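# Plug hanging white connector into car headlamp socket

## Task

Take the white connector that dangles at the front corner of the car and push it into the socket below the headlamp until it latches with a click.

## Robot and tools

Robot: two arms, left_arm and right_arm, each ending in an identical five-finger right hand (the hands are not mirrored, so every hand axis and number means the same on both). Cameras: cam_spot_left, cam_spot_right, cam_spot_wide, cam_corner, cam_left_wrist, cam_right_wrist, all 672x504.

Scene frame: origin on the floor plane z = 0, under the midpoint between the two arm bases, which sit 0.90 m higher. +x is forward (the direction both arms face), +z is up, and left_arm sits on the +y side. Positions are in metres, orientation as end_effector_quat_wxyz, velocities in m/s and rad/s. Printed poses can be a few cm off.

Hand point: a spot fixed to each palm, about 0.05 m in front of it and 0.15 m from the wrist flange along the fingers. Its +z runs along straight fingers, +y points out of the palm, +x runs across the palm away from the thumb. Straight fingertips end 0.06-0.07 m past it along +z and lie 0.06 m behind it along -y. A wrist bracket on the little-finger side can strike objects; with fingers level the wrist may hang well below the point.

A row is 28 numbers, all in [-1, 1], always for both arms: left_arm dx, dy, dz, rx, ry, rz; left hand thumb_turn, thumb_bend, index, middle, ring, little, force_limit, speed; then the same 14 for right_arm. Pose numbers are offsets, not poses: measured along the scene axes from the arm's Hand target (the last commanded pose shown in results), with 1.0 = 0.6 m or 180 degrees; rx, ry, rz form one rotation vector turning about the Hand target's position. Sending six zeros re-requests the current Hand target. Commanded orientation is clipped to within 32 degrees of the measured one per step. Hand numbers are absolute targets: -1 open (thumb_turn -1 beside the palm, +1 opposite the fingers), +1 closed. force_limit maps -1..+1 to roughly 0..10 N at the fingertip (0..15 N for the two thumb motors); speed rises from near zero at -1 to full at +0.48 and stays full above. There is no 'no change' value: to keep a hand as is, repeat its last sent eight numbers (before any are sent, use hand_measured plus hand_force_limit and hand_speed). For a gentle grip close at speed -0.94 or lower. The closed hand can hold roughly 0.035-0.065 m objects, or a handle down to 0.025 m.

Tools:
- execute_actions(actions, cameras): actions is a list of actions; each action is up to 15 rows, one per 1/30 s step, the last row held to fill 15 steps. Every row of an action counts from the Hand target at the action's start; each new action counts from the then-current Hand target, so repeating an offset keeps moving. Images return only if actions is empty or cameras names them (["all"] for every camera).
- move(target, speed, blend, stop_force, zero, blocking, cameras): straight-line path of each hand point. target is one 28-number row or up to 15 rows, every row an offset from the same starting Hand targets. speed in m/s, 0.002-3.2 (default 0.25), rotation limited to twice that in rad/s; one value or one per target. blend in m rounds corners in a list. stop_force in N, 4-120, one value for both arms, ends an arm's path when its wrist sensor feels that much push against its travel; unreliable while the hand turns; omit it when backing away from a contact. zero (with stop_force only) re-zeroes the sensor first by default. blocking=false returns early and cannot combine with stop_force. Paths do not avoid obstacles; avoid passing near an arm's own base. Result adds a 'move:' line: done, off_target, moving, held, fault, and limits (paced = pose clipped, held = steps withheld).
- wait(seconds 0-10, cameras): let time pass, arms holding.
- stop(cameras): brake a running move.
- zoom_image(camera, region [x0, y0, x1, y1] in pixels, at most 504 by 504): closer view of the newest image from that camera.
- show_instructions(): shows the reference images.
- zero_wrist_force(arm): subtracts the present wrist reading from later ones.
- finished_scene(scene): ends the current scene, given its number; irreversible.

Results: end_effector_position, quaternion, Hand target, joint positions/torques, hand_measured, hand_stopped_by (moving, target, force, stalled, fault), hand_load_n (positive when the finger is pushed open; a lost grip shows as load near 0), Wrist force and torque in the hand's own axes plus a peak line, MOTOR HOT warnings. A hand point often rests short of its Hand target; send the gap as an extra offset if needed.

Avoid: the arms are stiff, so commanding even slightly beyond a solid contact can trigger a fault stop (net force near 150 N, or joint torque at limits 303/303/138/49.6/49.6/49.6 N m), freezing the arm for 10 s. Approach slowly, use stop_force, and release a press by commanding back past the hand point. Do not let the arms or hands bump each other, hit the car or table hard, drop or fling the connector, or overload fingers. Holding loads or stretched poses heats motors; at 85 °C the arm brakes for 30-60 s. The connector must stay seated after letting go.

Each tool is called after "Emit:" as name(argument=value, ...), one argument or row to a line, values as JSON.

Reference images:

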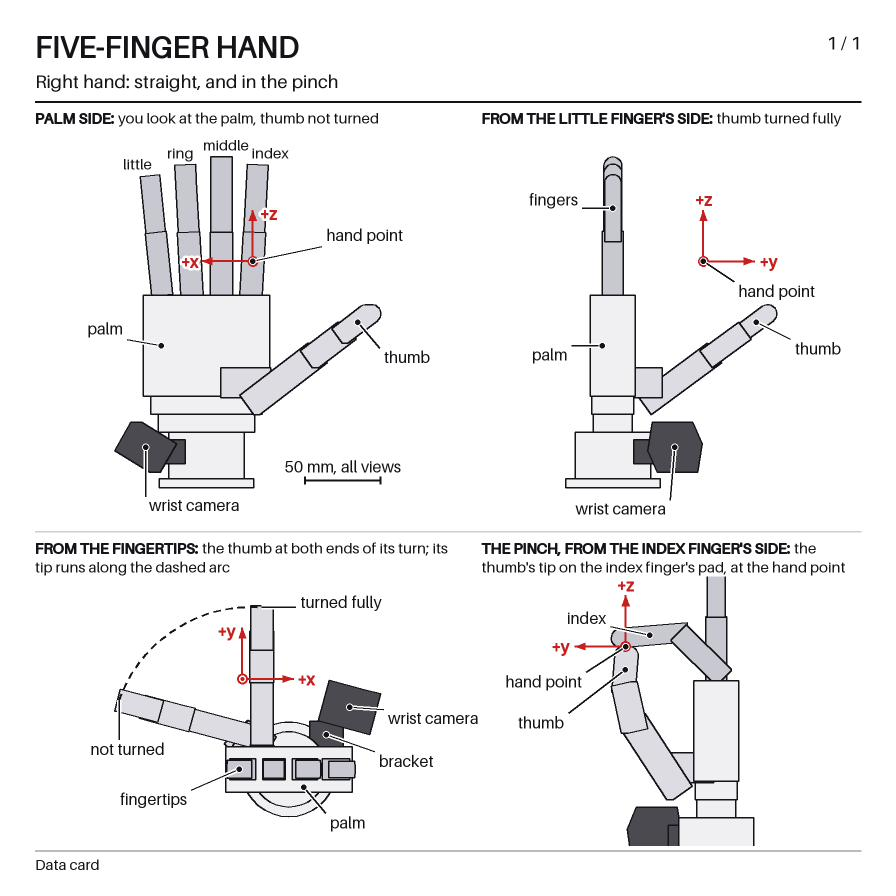

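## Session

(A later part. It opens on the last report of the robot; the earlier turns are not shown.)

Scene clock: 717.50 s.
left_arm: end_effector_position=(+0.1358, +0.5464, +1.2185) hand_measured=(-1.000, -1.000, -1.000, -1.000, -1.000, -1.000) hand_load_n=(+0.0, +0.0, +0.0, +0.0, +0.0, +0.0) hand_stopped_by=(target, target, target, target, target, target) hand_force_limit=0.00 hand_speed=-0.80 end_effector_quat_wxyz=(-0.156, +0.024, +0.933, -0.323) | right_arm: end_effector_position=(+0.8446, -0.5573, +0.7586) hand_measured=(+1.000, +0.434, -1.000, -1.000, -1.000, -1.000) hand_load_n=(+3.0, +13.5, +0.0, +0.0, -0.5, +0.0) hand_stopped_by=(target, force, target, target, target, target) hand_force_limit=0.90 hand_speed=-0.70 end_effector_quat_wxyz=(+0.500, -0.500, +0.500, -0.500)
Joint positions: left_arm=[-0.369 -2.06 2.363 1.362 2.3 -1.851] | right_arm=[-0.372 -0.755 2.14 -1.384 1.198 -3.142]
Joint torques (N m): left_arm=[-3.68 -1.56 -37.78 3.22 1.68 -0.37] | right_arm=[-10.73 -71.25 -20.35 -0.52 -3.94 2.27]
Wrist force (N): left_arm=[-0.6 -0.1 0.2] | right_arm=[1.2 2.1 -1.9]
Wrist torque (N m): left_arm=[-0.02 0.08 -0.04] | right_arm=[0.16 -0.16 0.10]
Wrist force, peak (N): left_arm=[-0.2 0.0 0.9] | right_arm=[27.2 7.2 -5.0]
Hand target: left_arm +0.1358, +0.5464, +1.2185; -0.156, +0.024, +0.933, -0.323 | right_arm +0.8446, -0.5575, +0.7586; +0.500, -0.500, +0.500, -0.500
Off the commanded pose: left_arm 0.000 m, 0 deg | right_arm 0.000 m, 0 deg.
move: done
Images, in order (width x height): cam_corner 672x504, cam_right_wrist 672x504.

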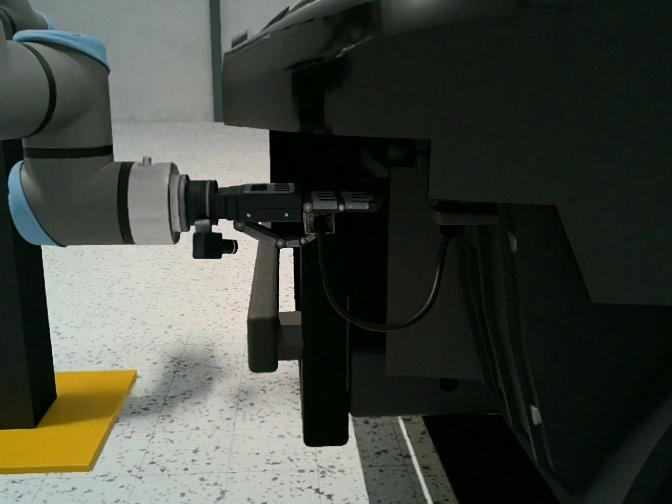

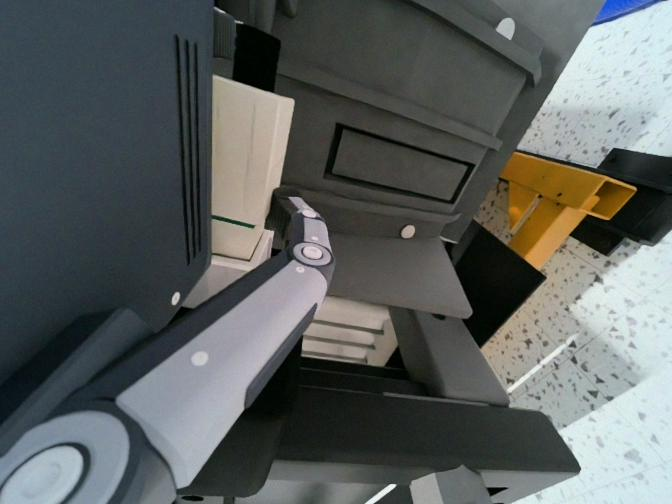

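Emit:
move(
  target=[0,0,0,0,0,0,-1,-1,-1,-1,-1,-1,0,-0.8, 0,0,0,0,0,0,1,0.415,-1,-1,-1,-1,0.9,-0.9],
  speed=0.02,
  cameras=["cam_right_wrist","cam_corner"],
)

Emit:
zoom_image(
  camera="cam_corner",
  region=[260, 160, 360, 260],
)

Emit:
zoom_image(
  camera="cam_right_wrist",
  region=[195, 145, 315, 315],
)

Scene clock: 738.63 s.
left_arm: end_effector_position=(+0.1358, +0.5464, +1.2185) hand_measured=(-1.000, -1.000, -1.000, -1.000, -1.000, -1.000) hand_load_n=(+0.0, +0.0, +0.0, +0.0, +0.0, +0.0) hand_stopped_by=(target, target, target, target, target, target) hand_force_limit=0.00 hand_speed=-0.80 end_effector_quat_wxyz=(-0.156, +0.024, +0.933, -0.323) | right_arm: end_effector_position=(+0.8446, -0.5575, +0.7586) hand_measured=(+1.000, +0.412, -1.000, -1.000, -1.000, -1.000) hand_load_n=(+1.5, +4.0, +0.0, +0.0, +0.0, +0.0) hand_stopped_by=(target, target, target, target, target, target) hand_force_limit=0.90 hand_speed=-0.90 end_effector_quat_wxyz=(+0.500, -0.500, +0.500, -0.500)
Joint positions: left_arm=[-0.369 -2.06 2.363 1.362 2.3 -1.851] | right_arm=[-0.372 -0.755 2.14 -1.384 1.198 -3.142]
Joint torques (N m): left_arm=[-3.29 -0.16 -37.32 3.79 1.17 -0.28] | right_arm=[-10.02 -69.27 -19.83 -0.47 -4.05 1.47]
Wrist force (N): left_arm=[0.2 -0.2 0.3] | right_arm=[0.7 2.3 -2.5]
Wrist torque (N m): left_arm=[-0.05 -0.04 0.01] | right_arm=[0.24 -0.08 0.08]
Wrist force, peak (N): left_arm=[0.0 0.1 0.8] | right_arm=[1.2 2.6 -2.6]
Hand target: left_arm +0.1358, +0.5464, +1.2185; -0.156, +0.024, +0.933, -0.323 | right_arm +0.8446, -0.5575, +0.7586; +0.500, -0.500, +0.500, -0.500
Off the commanded pose: left_arm 0.000 m, 0 deg | right_arm 0.000 m, 0 deg.
move: done
Images, in order (width x height): cam_corner 672x504, cam_right_wrist 672x504.

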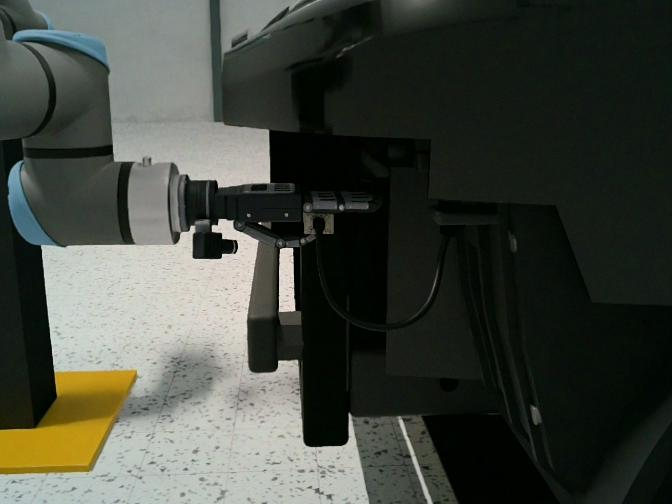

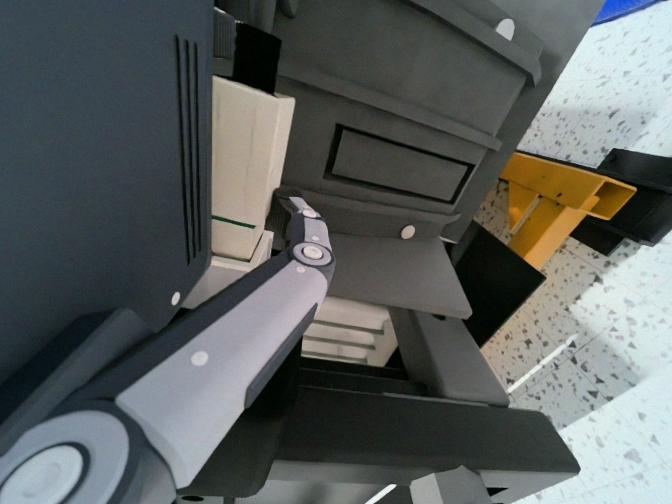

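Scaled by 5.040 from the camera's 672x504 image, which has a finer 960x720 frame.

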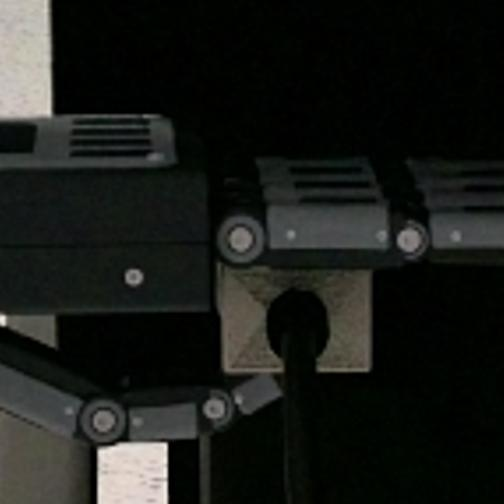

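Scaled by 2.965 from the camera's 672x504 image, which has a finer 960x720 frame.

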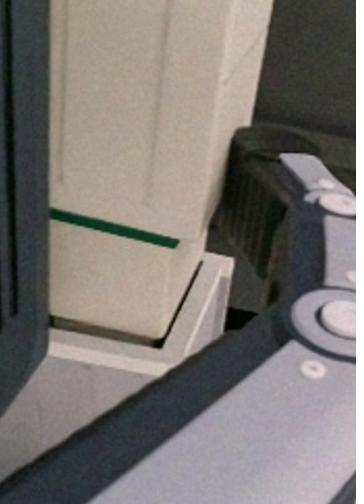

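Emit:
move(
  target=[0,0,0,0,0,0,-1,-1,-1,-1,-1,-1,0,-0.8, 0,-0.0175,0,0,0,0,1,0.415,-1,-1,-1,-1,0.9,-0.9],
  speed=0.02,
  cameras=["cam_right_wrist","cam_corner"],
)

Emit:
zoom_image(
  camera="cam_corner",
  region=[260, 160, 360, 260],
)

Emit:
zoom_image(
  camera="cam_right_wrist",
  region=[195, 145, 315, 315],
)

Scene clock: 751.37 s.
left_arm: end_effector_position=(+0.1358, +0.5464, +1.2185) hand_measured=(-1.000, -1.000, -1.000, -1.000, -1.000, -1.000) hand_load_n=(-0.5, +0.0, +0.0, +0.0, +0.0, +0.0) hand_stopped_by=(target, target, target, target, target, target) hand_force_limit=0.00 hand_speed=-0.80 end_effector_quat_wxyz=(-0.156, +0.024, +0.933, -0.323) | right_arm: end_effector_position=(+0.8446, -0.5678, +0.7586) hand_measured=(+1.000, +0.412, -1.000, -1.000, -1.000, -1.000) hand_load_n=(+1.5, +4.0, +0.5, +0.0, +0.0, +0.0) hand_stopped_by=(target, target, target, target, target, target) hand_force_limit=0.90 hand_speed=-0.90 end_effector_quat_wxyz=(+0.500, -0.500, +0.500, -0.500)
Joint positions: left_arm=[-0.369 -2.06 2.363 1.362 2.3 -1.851] | right_arm=[-0.389 -0.754 2.138 -1.383 1.181 -3.142]
Joint torques (N m): left_arm=[-3.42 -2.25 -36.84 3.41 1.47 -0.38] | right_arm=[-7.83 -68.83 -20.21 -0.37 -4.8 -0.97]
Wrist force (N): left_arm=[0.0 -0.3 0.4] | right_arm=[0.7 2.5 -2.0]
Wrist torque (N m): left_arm=[-0.07 -0.01 -0.01] | right_arm=[0.23 -0.08 0.08]
Wrist force, peak (N): left_arm=[-0.4 0.1 0.8] | right_arm=[0.9 2.7 -2.6]
Hand target: left_arm +0.1358, +0.5464, +1.2185; -0.156, +0.024, +0.933, -0.323 | right_arm +0.8446, -0.5680, +0.7586; +0.500, -0.500, +0.500, -0.500
Off the commanded pose: left_arm 0.000 m, 0 deg | right_arm 0.000 m, 0 deg.
move: done
Images, in order (width x height): cam_corner 672x504, cam_right_wrist 672x504.

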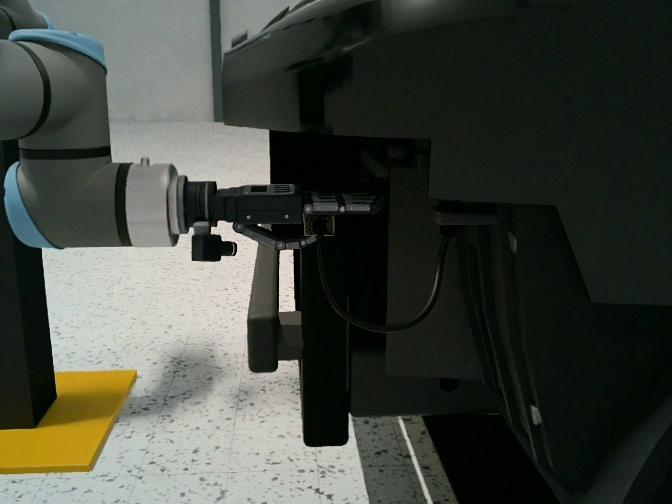

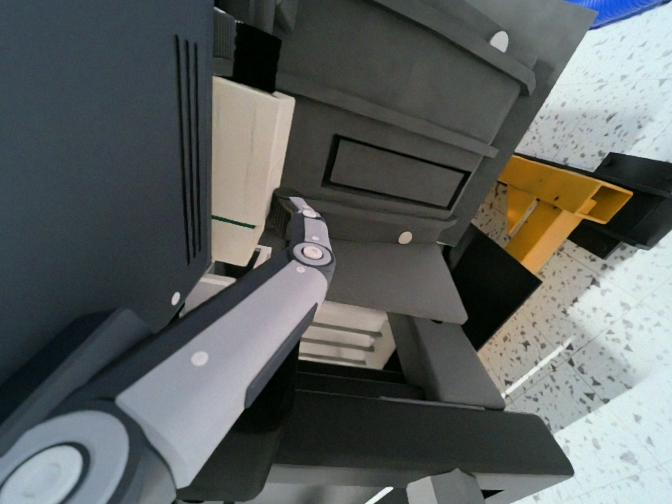

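Scaled by 5.040 from the camera's 672x504 image, which has a finer 960x720 frame.

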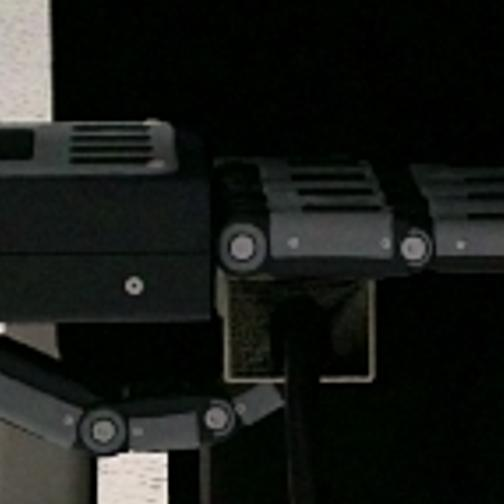

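Scaled by 2.965 from the camera's 672x504 image, which has a finer 960x720 frame.

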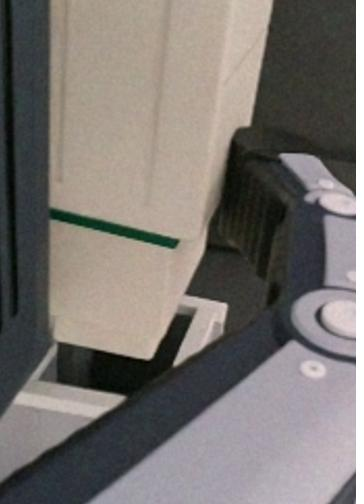

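Emit:
move(
  target=[0,0,0,0,0,0,-1,-1,-1,-1,-1,-1,0,-0.8, 0,0.0195,0,0,0,0,1,0.7,-1,-1,-1,-1,0.0,-0.7],
  speed=0.015,
  stop_force=10,
  cameras=["cam_right_wrist","cam_corner"],
)

Emit:
zoom_image(
  camera="cam_corner",
  region=[260, 160, 360, 260],
)

Emit:
zoom_image(
  camera="cam_right_wrist",
  region=[195, 145, 315, 315],
)

Scene clock: 787.87 s.
left_arm: end_effector_position=(+0.1358, +0.5464, +1.2185) hand_measured=(-1.000, -1.000, -1.000, -1.000, -1.000, -1.000) hand_load_n=(+0.0, +0.0, +0.0, +0.0, +0.0, +0.0) hand_stopped_by=(target, target, target, target, target, target) hand_force_limit=0.00 hand_speed=-0.80 end_effector_quat_wxyz=(-0.156, +0.024, +0.933, -0.323) | right_arm: end_effector_position=(+0.8446, -0.5563, +0.7586) hand_measured=(+1.000, +0.422, -1.000, -1.000, -1.000, -1.000) hand_load_n=(+2.0, +8.0, +0.0, +0.0, +0.0, +0.0) hand_stopped_by=(target, force, target, target, target, target) hand_force_limit=0.00 hand_speed=-0.70 end_effector_quat_wxyz=(+0.500, -0.500, +0.500, -0.500)
Joint positions: left_arm=[-0.369 -2.06 2.363 1.362 2.3 -1.851] | right_arm=[-0.37 -0.755 2.14 -1.385 1.2 -3.142]
Joint torques (N m): left_arm=[-1.57 -0.59 -36.73 3.36 1.62 -0.15] | right_arm=[10.51 -89.68 -1.13 -4.68 3.56 -0.59]
Wrist force (N): left_arm=[0.1 0.1 0.5] | right_arm=[0.7 2.4 -2.4]
Wrist torque (N m): left_arm=[-0.01 -0.04 0.02] | right_arm=[0.25 -0.07 0.08]
Wrist force, peak (N): left_arm=[-0.3 -0.2 0.8] | right_arm=[1.0 2.7 -2.5]
Hand target: left_arm +0.1358, +0.5464, +1.2185; -0.156, +0.024, +0.933, -0.323 | right_arm +0.8446, -0.5563, +0.7586; +0.500, -0.500, +0.500, -0.500
Off the commanded pose: left_arm 0.000 m, 0 deg | right_arm 0.000 m, 0 deg.
move: done
Images, in order (width x height): cam_corner 672x504, cam_right_wrist 672x504.

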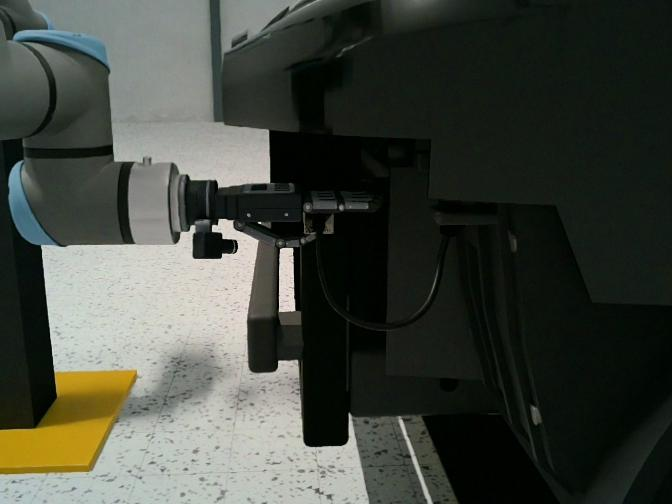

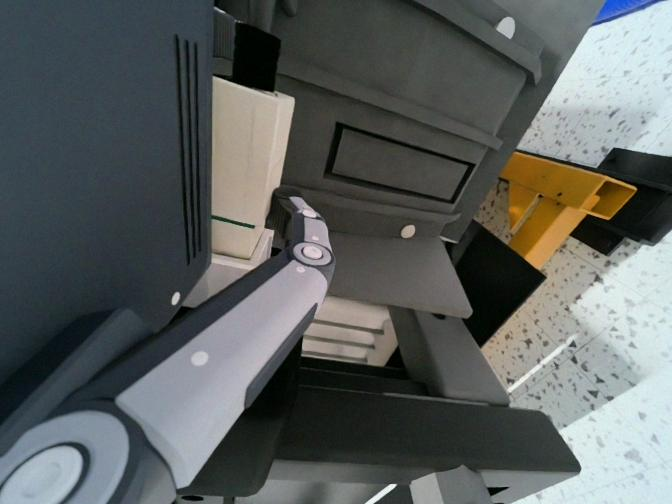

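Scaled by 5.040 from the camera's 672x504 image, which has a finer 960x720 frame.

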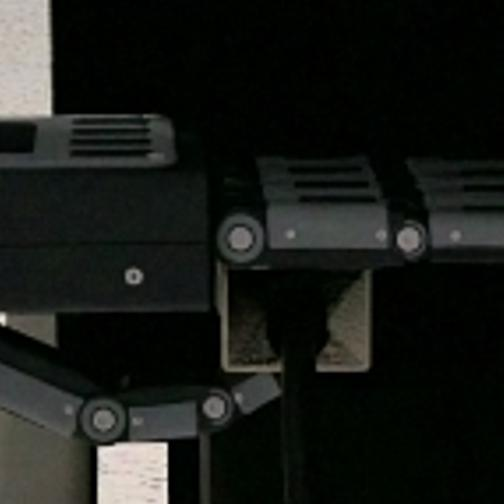

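Scaled by 2.965 from the camera's 672x504 image, which has a finer 960x720 frame.

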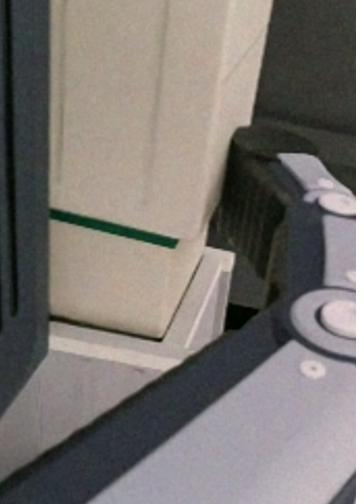

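Emit:
move(
  target=[0,0,0,0,0,0,-1,-1,-1,-1,-1,-1,0,-0.8, 0,0.0105,0,0,0,0,1,0.7,-1,-1,-1,-1,0.0,-0.7],
  speed=0.01,
  stop_force=10,
  cameras=["cam_right_wrist","cam_corner"],
)

Emit:
zoom_image(
  camera="cam_right_wrist",
  region=[195, 145, 315, 315],
)

Scene clock: 797.20 s.
left_arm: end_effector_position=(+0.1358, +0.5464, +1.2185) hand_measured=(-1.000, -1.000, -1.000, -1.000, -1.000, -1.000) hand_load_n=(-0.5, +0.0, +0.0, +0.0, +0.0, +0.0) hand_stopped_by=(target, target, target, target, target, target) hand_force_limit=0.00 hand_speed=-0.80 end_effector_quat_wxyz=(-0.156, +0.024, +0.933, -0.323) | right_arm: end_effector_position=(+0.8446, -0.5555, +0.7586) hand_measured=(+1.000, +0.422, -1.000, -1.000, -1.000, -1.000) hand_load_n=(+2.0, +8.0, +0.0, +0.0, +0.0, +0.0) hand_stopped_by=(target, force, target, target, target, target) hand_force_limit=0.00 hand_speed=-0.70 end_effector_quat_wxyz=(+0.500, -0.500, +0.500, -0.500)
Joint positions: left_arm=[-0.369 -2.06 2.363 1.362 2.3 -1.851] | right_arm=[-0.369 -0.755 2.14 -1.385 1.202 -3.142]
Joint torques (N m): left_arm=[-1.09 -1.85 -36.17 3.84 1.36 -0.56] | right_arm=[-0.67 -82.8 -7.72 -1.74 -7.18 2.78]
Wrist force (N): left_arm=[-0.1 0.1 0.0] | right_arm=[11.9 3.3 -3.7]
Wrist torque (N m): left_arm=[0.02 0.00 0.01] | right_arm=[0.29 0.03 0.70]
Wrist force, peak (N): left_arm=[-0.4 -0.2 0.9] | right_arm=[17.1 3.2 -6.0]
Hand target: left_arm +0.1358, +0.5464, +1.2185; -0.156, +0.024, +0.933, -0.323 | right_arm +0.8446, -0.5555, +0.7586; +0.500, -0.500, +0.500, -0.500 (not the last commanded pose)
Off the commanded pose: left_arm 0.000 m, 0 deg | right_arm 0.006 m, 0 deg.
move: contact (right_arm)
Images, in order (width x height): cam_corner 672x504, cam_right_wrist 672x504.

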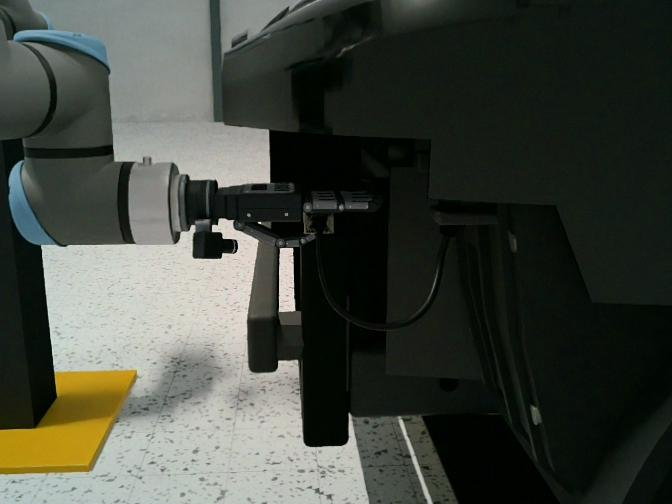

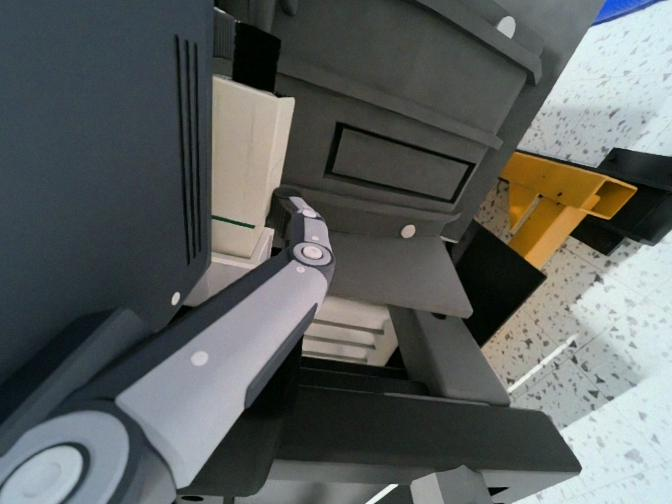

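Scaled by 2.965 from the camera's 672x504 image, which has a finer 960x720 frame.

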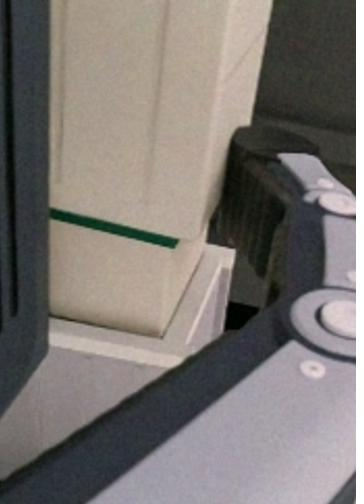

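Emit:
wait(
  seconds=0,
  cameras=["cam_spot_left","cam_spot_right","cam_spot_wide","cam_left_wrist"],
)

Emit:
zoom_image(
  camera="cam_spot_left",
  region=[200, 150, 500, 375],
)

Emit:
zoom_image(
  camera="cam_spot_right",
  region=[200, 150, 500, 375],
)

Scene clock: 817.23 s.
left_arm: end_effector_position=(+0.1358, +0.5464, +1.2185) hand_measured=(-1.000, -1.000, -1.000, -1.000, -1.000, -1.000) hand_load_n=(+0.0, +0.0, +0.0, +0.5, +0.0, +0.0) hand_stopped_by=(target, target, target, target, target, target) hand_force_limit=0.00 hand_speed=-0.80 end_effector_quat_wxyz=(-0.156, +0.024, +0.933, -0.323) | right_arm: end_effector_position=(+0.8446, -0.5555, +0.7586) hand_measured=(+1.000, +0.422, -1.000, -1.000, -1.000, -1.000) hand_load_n=(+2.0, +8.0, +0.0, +0.0, +0.0, +0.0) hand_stopped_by=(target, force, target, target, target, target) hand_force_limit=0.00 hand_speed=-0.70 end_effector_quat_wxyz=(+0.500, -0.500, +0.500, -0.500)
Joint positions: left_arm=[-0.369 -2.06 2.363 1.362 2.3 -1.851] | right_arm=[-0.369 -0.755 2.14 -1.385 1.202 -3.142]
Joint torques (N m): left_arm=[-2.94 0.84 -37.39 3.66 1.43 -0.42] | right_arm=[-1.66 -74.6 -19.02 -0.8 -5.44 2.57]
Wrist force (N): left_arm=[0.3 -0.1 0.5] | right_arm=[12.0 3.2 -4.1]
Wrist torque (N m): left_arm=[-0.05 -0.07 0.01] | right_arm=[0.29 0.00 0.70]
Wrist force, peak (N): left_arm=[0.2 0.0 0.9] | right_arm=[12.6 3.1 -4.2]
Hand target: left_arm +0.1358, +0.5464, +1.2185; -0.156, +0.024, +0.933, -0.323 | right_arm +0.8446, -0.5555, +0.7586; +0.500, -0.500, +0.500, -0.500 (not the last commanded pose)
Off the commanded pose: left_arm 0.000 m, 0 deg | right_arm 0.006 m, 0 deg.
Images, in order (width x height): cam_spot_left 672x504, cam_spot_right 672x504, cam_spot_wide 672x504, cam_left_wrist 672x504.

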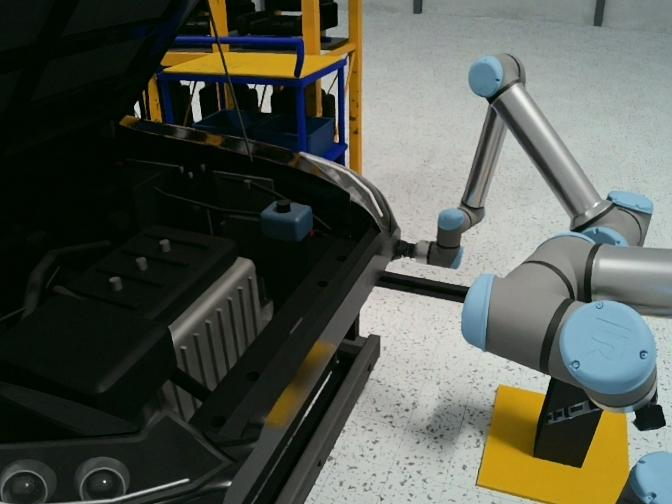

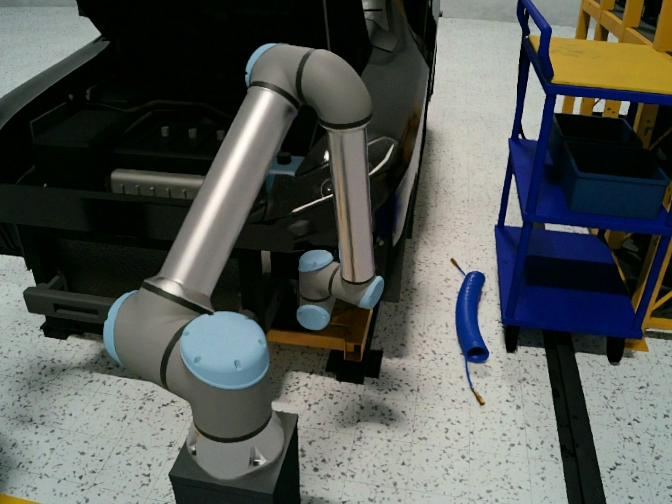

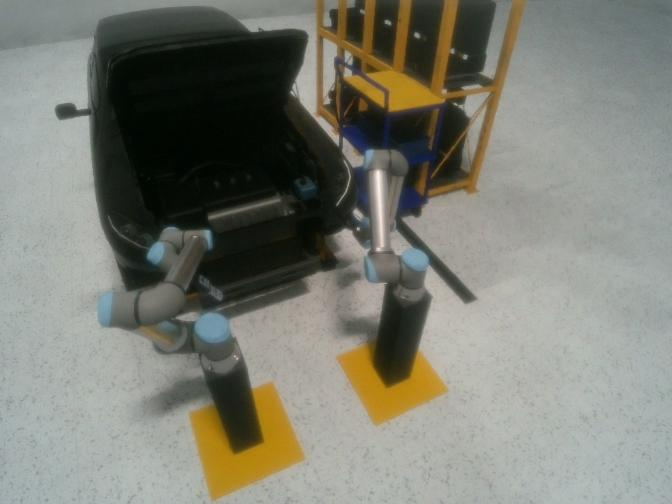

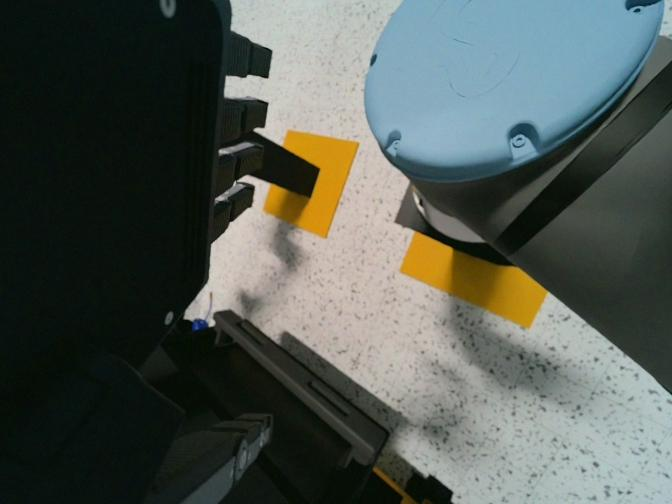

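Scaled by 1.680 from the camera's 672x504 image, which has a finer 960x720 frame.

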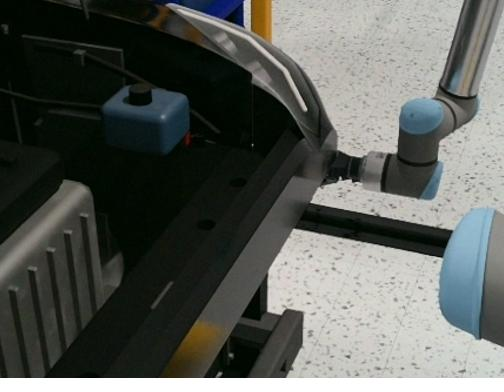

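Scaled by 1.680 from the camera's 672x504 image, which has a finer 960x720 frame.

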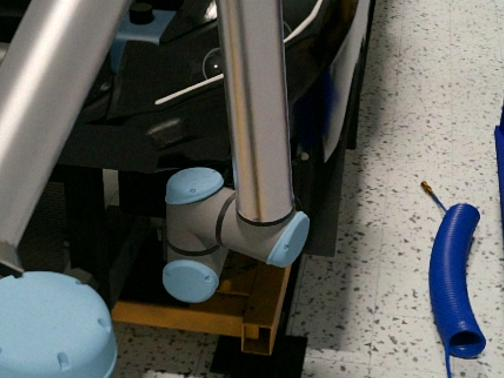

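Emit:
move(
  target=[
    [0,0,0,0,0,0,-1,-1,-1,-1,-1,-1,0,-0.8, 0,-0.001,0,0,0,0,1,0.7,-1,-1,-1,-1,0.0,-0.7],
    [0,0,0,0,0,0,-1,-1,-1,-1,-1,-1,0,-0.8, 0,-0.001,0,0,0,0,1,0.36,-1,-1,-1,-1,0.0,-0.8],
  ],
  speed=0.01,
  cameras=["cam_right_wrist","cam_corner"],
)

Emit:
zoom_image(
  camera="cam_corner",
  region=[260, 160, 360, 260],
)

Emit:
zoom_image(
  camera="cam_right_wrist",
  region=[195, 145, 315, 315],
)

Scene clock: 827.23 s.
left_arm: end_effector_position=(+0.1358, +0.5464, +1.2185) hand_measured=(-1.000, -1.000, -1.000, -1.000, -1.000, -1.000) hand_load_n=(+0.0, +0.0, +0.0, -0.5, +0.0, +0.0) hand_stopped_by=(target, target, target, target, target, target) hand_force_limit=0.00 hand_speed=-0.80 end_effector_quat_wxyz=(-0.156, +0.024, +0.933, -0.323) | right_arm: end_effector_position=(+0.8446, -0.5561, +0.7586) hand_measured=(+1.000, +0.360, -1.000, -1.000, -1.000, -1.000) hand_load_n=(+1.5, +2.0, +0.0, +0.0, +0.0, +0.0) hand_stopped_by=(target, target, target, target, target, target) hand_force_limit=0.00 hand_speed=-0.80 end_effector_quat_wxyz=(+0.500, -0.500, +0.500, -0.500)
Joint positions: left_arm=[-0.369 -2.06 2.363 1.362 2.3 -1.851] | right_arm=[-0.37 -0.755 2.14 -1.385 1.201 -3.142]
Joint torques (N m): left_arm=[-0.41 -3.13 -37.32 3.51 1.07 -0.5] | right_arm=[-10.5 -73.36 -20.78 -1.04 -3.73 2.35]
Wrist force (N): left_arm=[-0.2 0.0 0.4] | right_arm=[0.3 2.5 -2.8]
Wrist torque (N m): left_arm=[-0.02 0.01 -0.01] | right_arm=[0.31 -0.06 0.05]
Wrist force, peak (N): left_arm=[-0.3 0.2 0.9] | right_arm=[12.2 3.4 -4.3]
Hand target: left_arm +0.1358, +0.5464, +1.2185; -0.156, +0.024, +0.933, -0.323 | right_arm +0.8446, -0.5561, +0.7586; +0.500, -0.500, +0.500, -0.500
Off the commanded pose: left_arm 0.000 m, 0 deg | right_arm 0.000 m, 0 deg.
move: done
Images, in order (width x height): cam_corner 672x504, cam_right_wrist 672x504.

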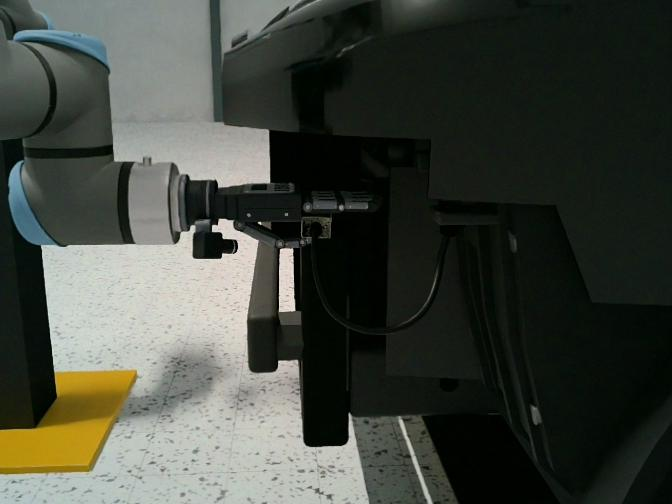

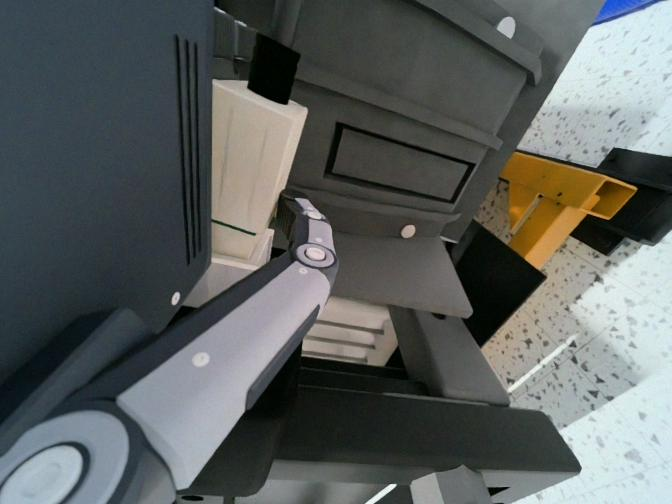

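Scaled by 5.040 from the camera's 672x504 image, which has a finer 960x720 frame.

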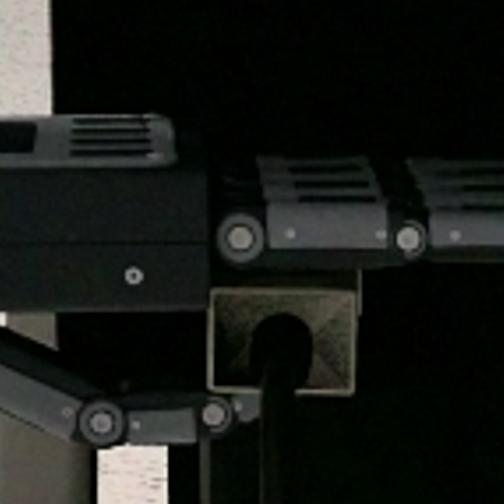

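Scaled by 2.965 from the camera's 672x504 image, which has a finer 960x720 frame.

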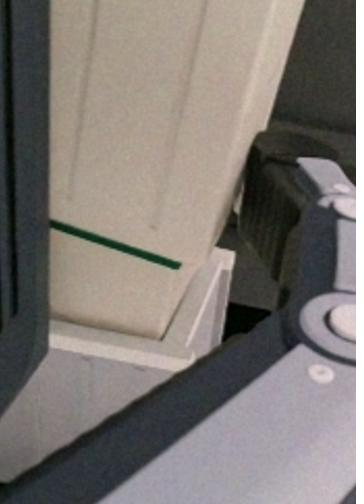

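Emit:
move(
  target=[0,0,0,0,0,0,-1,-1,-1,-1,-1,-1,0,-0.8, 0,-0.0175,0,0,0,0,1,0.36,-1,-1,-1,-1,0.0,-0.8],
  speed=0.02,
  cameras=["cam_right_wrist","cam_corner"],
)

Emit:
zoom_image(
  camera="cam_corner",
  region=[260, 160, 360, 260],
)

Emit:
zoom_image(
  camera="cam_right_wrist",
  region=[195, 145, 315, 315],
)

Scene clock: 836.90 s.
left_arm: end_effector_position=(+0.1358, +0.5464, +1.2185) hand_measured=(-1.000, -1.000, -1.000, -1.000, -1.000, -1.000) hand_load_n=(+0.0, +0.0, +0.0, +0.0, +0.0, +0.0) hand_stopped_by=(target, target, target, target, target, target) hand_force_limit=0.00 hand_speed=-0.80 end_effector_quat_wxyz=(-0.156, +0.024, +0.933, -0.323) | right_arm: end_effector_position=(+0.8446, -0.5664, +0.7586) hand_measured=(+1.000, +0.358, -1.000, -1.000, -1.000, -1.000) hand_load_n=(+1.5, +3.5, +0.0, +0.0, +0.0, +0.0) hand_stopped_by=(target, target, target, target, target, target) hand_force_limit=0.00 hand_speed=-0.80 end_effector_quat_wxyz=(+0.500, -0.500, +0.500, -0.500)
Joint positions: left_arm=[-0.369 -2.06 2.363 1.362 2.3 -1.851] | right_arm=[-0.387 -0.754 2.138 -1.383 1.183 -3.142]
Joint torques (N m): left_arm=[-0.21 0.77 -37.96 3.69 1.44 -0.53] | right_arm=[-17.34 -69.35 -20.32 -0.57 -4.09 1.22]
Wrist force (N): left_arm=[0.1 -0.3 0.5] | right_arm=[0.5 2.4 -2.2]
Wrist torque (N m): left_arm=[-0.08 -0.05 0.01] | right_arm=[0.25 -0.05 0.06]
Wrist force, peak (N): left_arm=[-0.3 0.3 0.8] | right_arm=[-0.4 3.3 -3.0]
Hand target: left_arm +0.1358, +0.5464, +1.2185; -0.156, +0.024, +0.933, -0.323 | right_arm +0.8446, -0.5666, +0.7586; +0.500, -0.500, +0.500, -0.500
Off the commanded pose: left_arm 0.000 m, 0 deg | right_arm 0.000 m, 0 deg.
move: done
Images, in order (width x height): cam_corner 672x504, cam_right_wrist 672x504.

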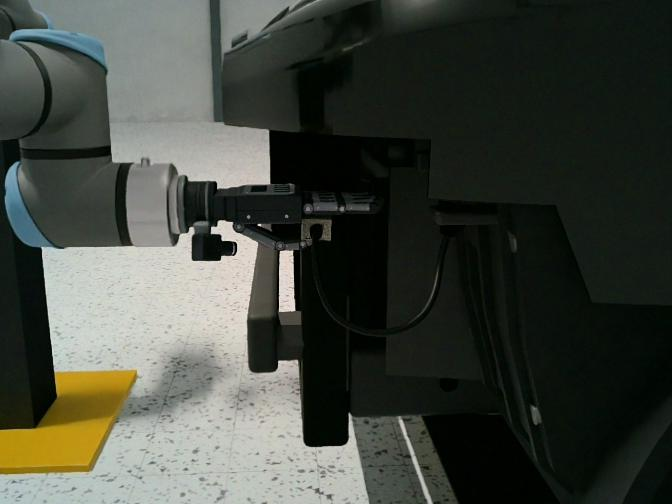

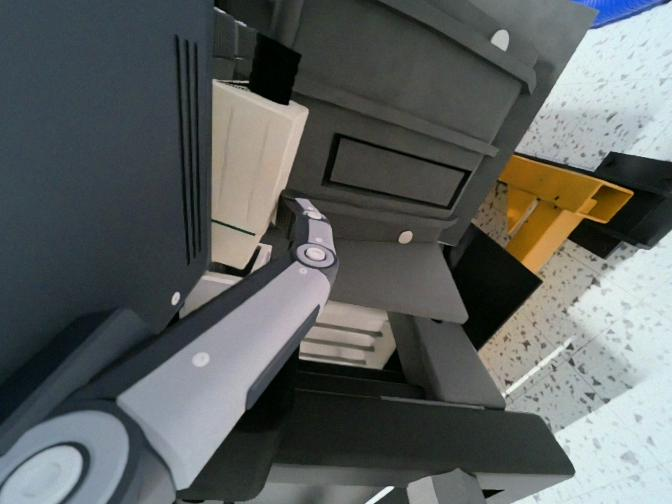

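Scaled by 5.040 from the camera's 672x504 image, which has a finer 960x720 frame.

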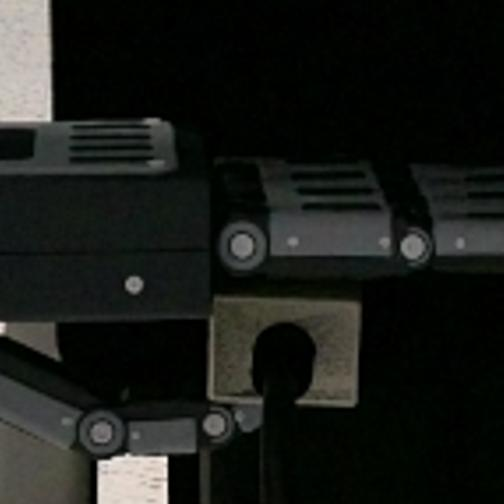

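Scaled by 2.965 from the camera's 672x504 image, which has a finer 960x720 frame.

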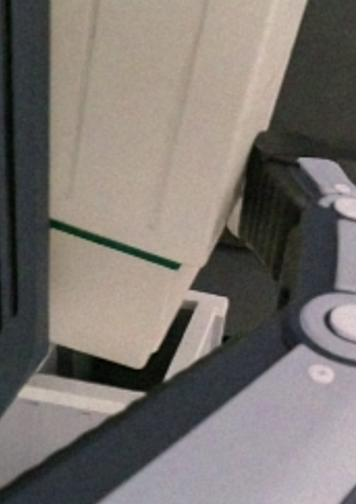

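Emit:
move(
  target=[
    [0,0,0,0,0,0,-1,-1,-1,-1,-1,-1,0,-0.8, 0,0,0,0,0,0,1,0.7,-1,-1,-1,-1,0.0,-0.7],
    [0,0,0,0,0,0,-1,-1,-1,-1,-1,-1,0,-0.8, 0,0.0187,0,0,0,0,1,0.7,-1,-1,-1,-1,0.0,-0.7],
  ],
  speed=0.015,
  cameras=["cam_right_wrist","cam_corner"],
)

Emit:
zoom_image(
  camera="cam_right_wrist",
  region=[195, 145, 315, 315],
)

Scene clock: 900.50 s.
left_arm: end_effector_position=(+0.1358, +0.5464, +1.2185) hand_measured=(-1.000, -1.000, -1.000, -1.000, -1.000, -1.000) hand_load_n=(-0.5, +0.0, +0.0, +0.0, +0.0, +0.0) hand_stopped_by=(target, target, target, target, target, target) hand_force_limit=0.00 hand_speed=-0.80 end_effector_quat_wxyz=(-0.156, +0.024, +0.933, -0.323) | right_arm: end_effector_position=(+0.8446, -0.5557, +0.7586) hand_measured=(+1.000, +0.382, -1.000, -1.000, -1.000, -1.000) hand_load_n=(+1.0, +8.0, +0.0, +0.0, +0.0, +0.0) hand_stopped_by=(target, force, target, target, target, target) hand_force_limit=0.00 hand_speed=-0.70 end_effector_quat_wxyz=(+0.500, -0.500, +0.500, -0.500)
Joint positions: left_arm=[-0.369 -2.06 2.363 1.362 2.3 -1.851] | right_arm=[-0.369 -0.755 2.14 -1.385 1.201 -3.142]
Joint torques (N m): left_arm=[-4.47 -0.32 -37.71 3.64 1.36 -0.37] | right_arm=[22.7 -89.35 -2.62 -4.88 1.92 -1.74]
Wrist force (N): left_arm=[-0.1 0.0 0.4] | right_arm=[7.1 2.5 -5.7]
Wrist torque (N m): left_arm=[-0.01 -0.01 0.00] | right_arm=[0.40 -0.09 0.40]
Wrist force, peak (N): left_arm=[-0.4 -0.4 0.9] | right_arm=[7.1 2.5 -5.7]
Hand target: left_arm +0.1358, +0.5464, +1.2185; -0.156, +0.024, +0.933, -0.323 | right_arm +0.8446, -0.5554, +0.7586; +0.500, -0.500, +0.500, -0.500
Off the commanded pose: left_arm 0.000 m, 0 deg | right_arm 0.000 m, 0 deg.
move: done
Images, in order (width x height): cam_corner 672x504, cam_right_wrist 672x504.

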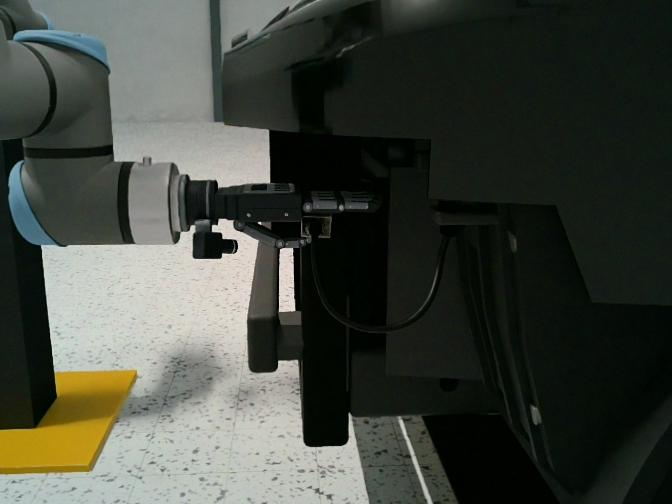

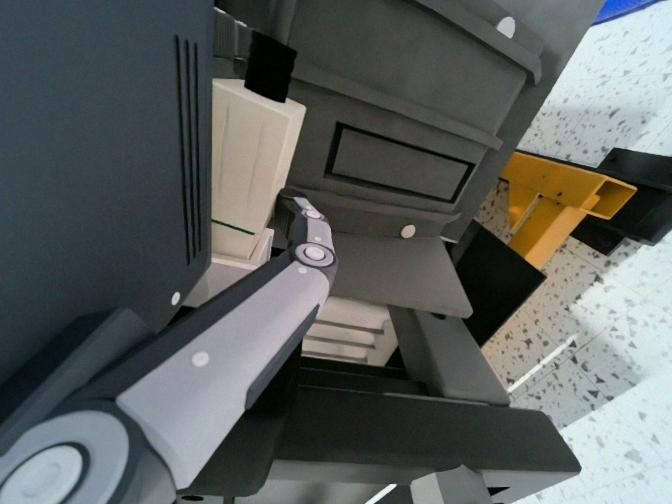

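Scaled by 2.965 from the camera's 672x504 image, which has a finer 960x720 frame.

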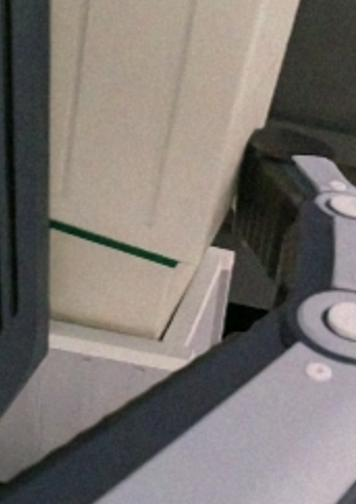

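Now open the thumb wider to let the connector rest in the socket.

Emit:
move(
  target=[
    [0,0,0,0,0,0,-1,-1,-1,-1,-1,-1,0,-0.8, 0,0,0,0,0,0,1,0.25,-1,-1,-1,-1,0.0,-0.8],
    [0,0,0,0,0,0,-1,-1,-1,-1,-1,-1,0,-0.8, 0,-0.001,0,0,0,0,1,0.25,-1,-1,-1,-1,0.0,-0.8],
  ],
  speed=0.015,
  cameras=["cam_right_wrist","cam_corner"],
)

Emit:
zoom_image(
  camera="cam_right_wrist",
  region=[195, 145, 315, 315],
)

Emit:
zoom_image(
  camera="cam_corner",
  region=[260, 160, 360, 260],
)

Scene clock: 911.30 s.
left_arm: end_effector_position=(+0.1358, +0.5464, +1.2185) hand_measured=(-1.000, -1.000, -1.000, -1.000, -1.000, -1.000) hand_load_n=(+0.0, +0.0, +0.0, +0.0, -0.5, +0.0) hand_stopped_by=(target, target, target, target, target, target) hand_force_limit=0.00 hand_speed=-0.80 end_effector_quat_wxyz=(-0.156, +0.024, +0.933, -0.323) | right_arm: end_effector_position=(+0.8445, -0.5559, +0.7586) hand_measured=(+1.000, +0.250, -1.000, -1.000, -1.000, -1.000) hand_load_n=(+0.0, +0.0, -0.5, +0.0, +0.0, +0.0) hand_stopped_by=(target, target, target, target, target, target) hand_force_limit=0.00 hand_speed=-0.80 end_effector_quat_wxyz=(+0.500, -0.500, +0.500, -0.500)
Joint positions: left_arm=[-0.369 -2.06 2.363 1.362 2.3 -1.851] | right_arm=[-0.369 -0.755 2.14 -1.385 1.201 -3.142]
Joint torques (N m): left_arm=[-1.24 -1.37 -37.14 3.74 1.49 -0.38] | right_arm=[-7.88 -82.13 -11.7 -0.7 -4.91 2.67]
Wrist force (N): left_arm=[0.0 0.0 0.7] | right_arm=[3.4 2.0 -2.0]
Wrist torque (N m): left_arm=[-0.03 -0.03 0.01] | right_arm=[0.22 -0.07 0.13]
Wrist force, peak (N): left_arm=[-0.4 0.0 0.9] | right_arm=[15.2 3.2 -7.3]
Hand target: left_arm +0.1358, +0.5464, +1.2185; -0.156, +0.024, +0.933, -0.323 | right_arm +0.8446, -0.5560, +0.7586; +0.500, -0.500, +0.500, -0.500
Off the commanded pose: left_arm 0.000 m, 0 deg | right_arm 0.000 m, 0 deg.
move: done
Images, in order (width x height): cam_corner 672x504, cam_right_wrist 672x504.

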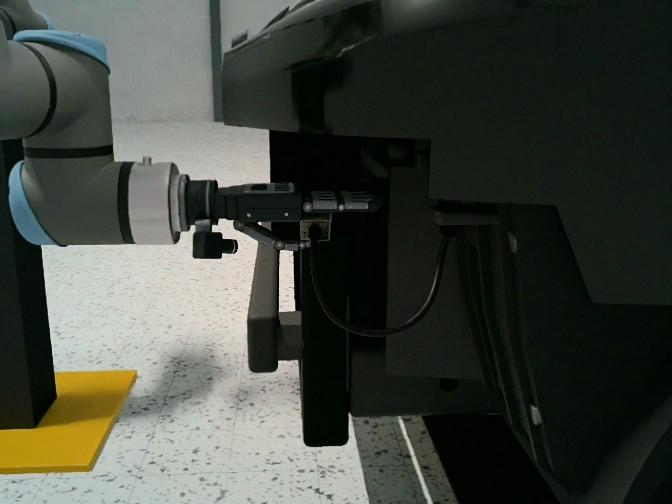

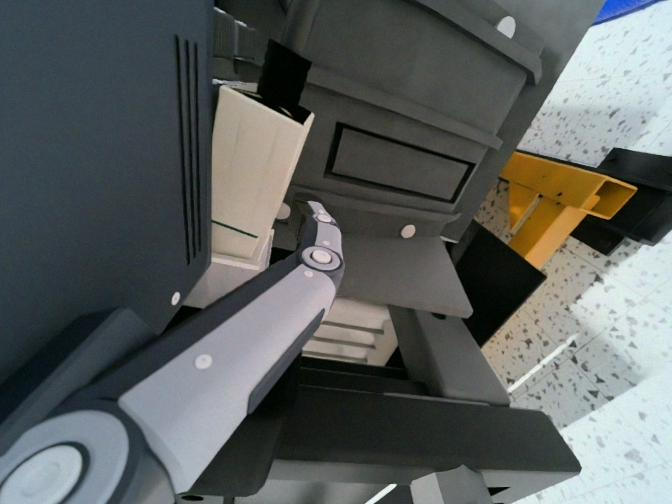

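Scaled by 2.965 from the camera's 672x504 image, which has a finer 960x720 frame.

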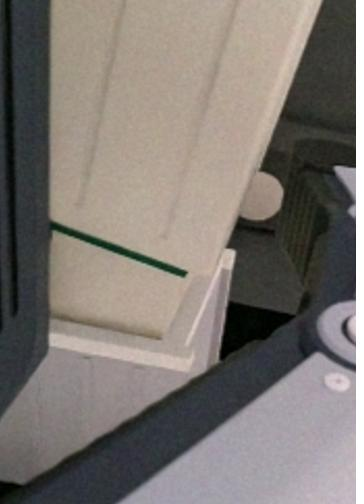

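Scaled by 5.040 from the camera's 672x504 image, which has a finer 960x720 frame.

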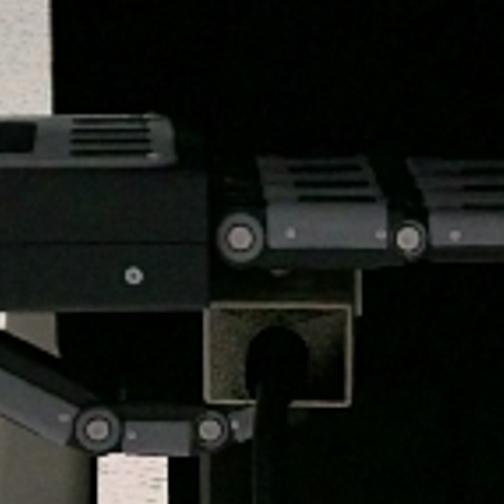

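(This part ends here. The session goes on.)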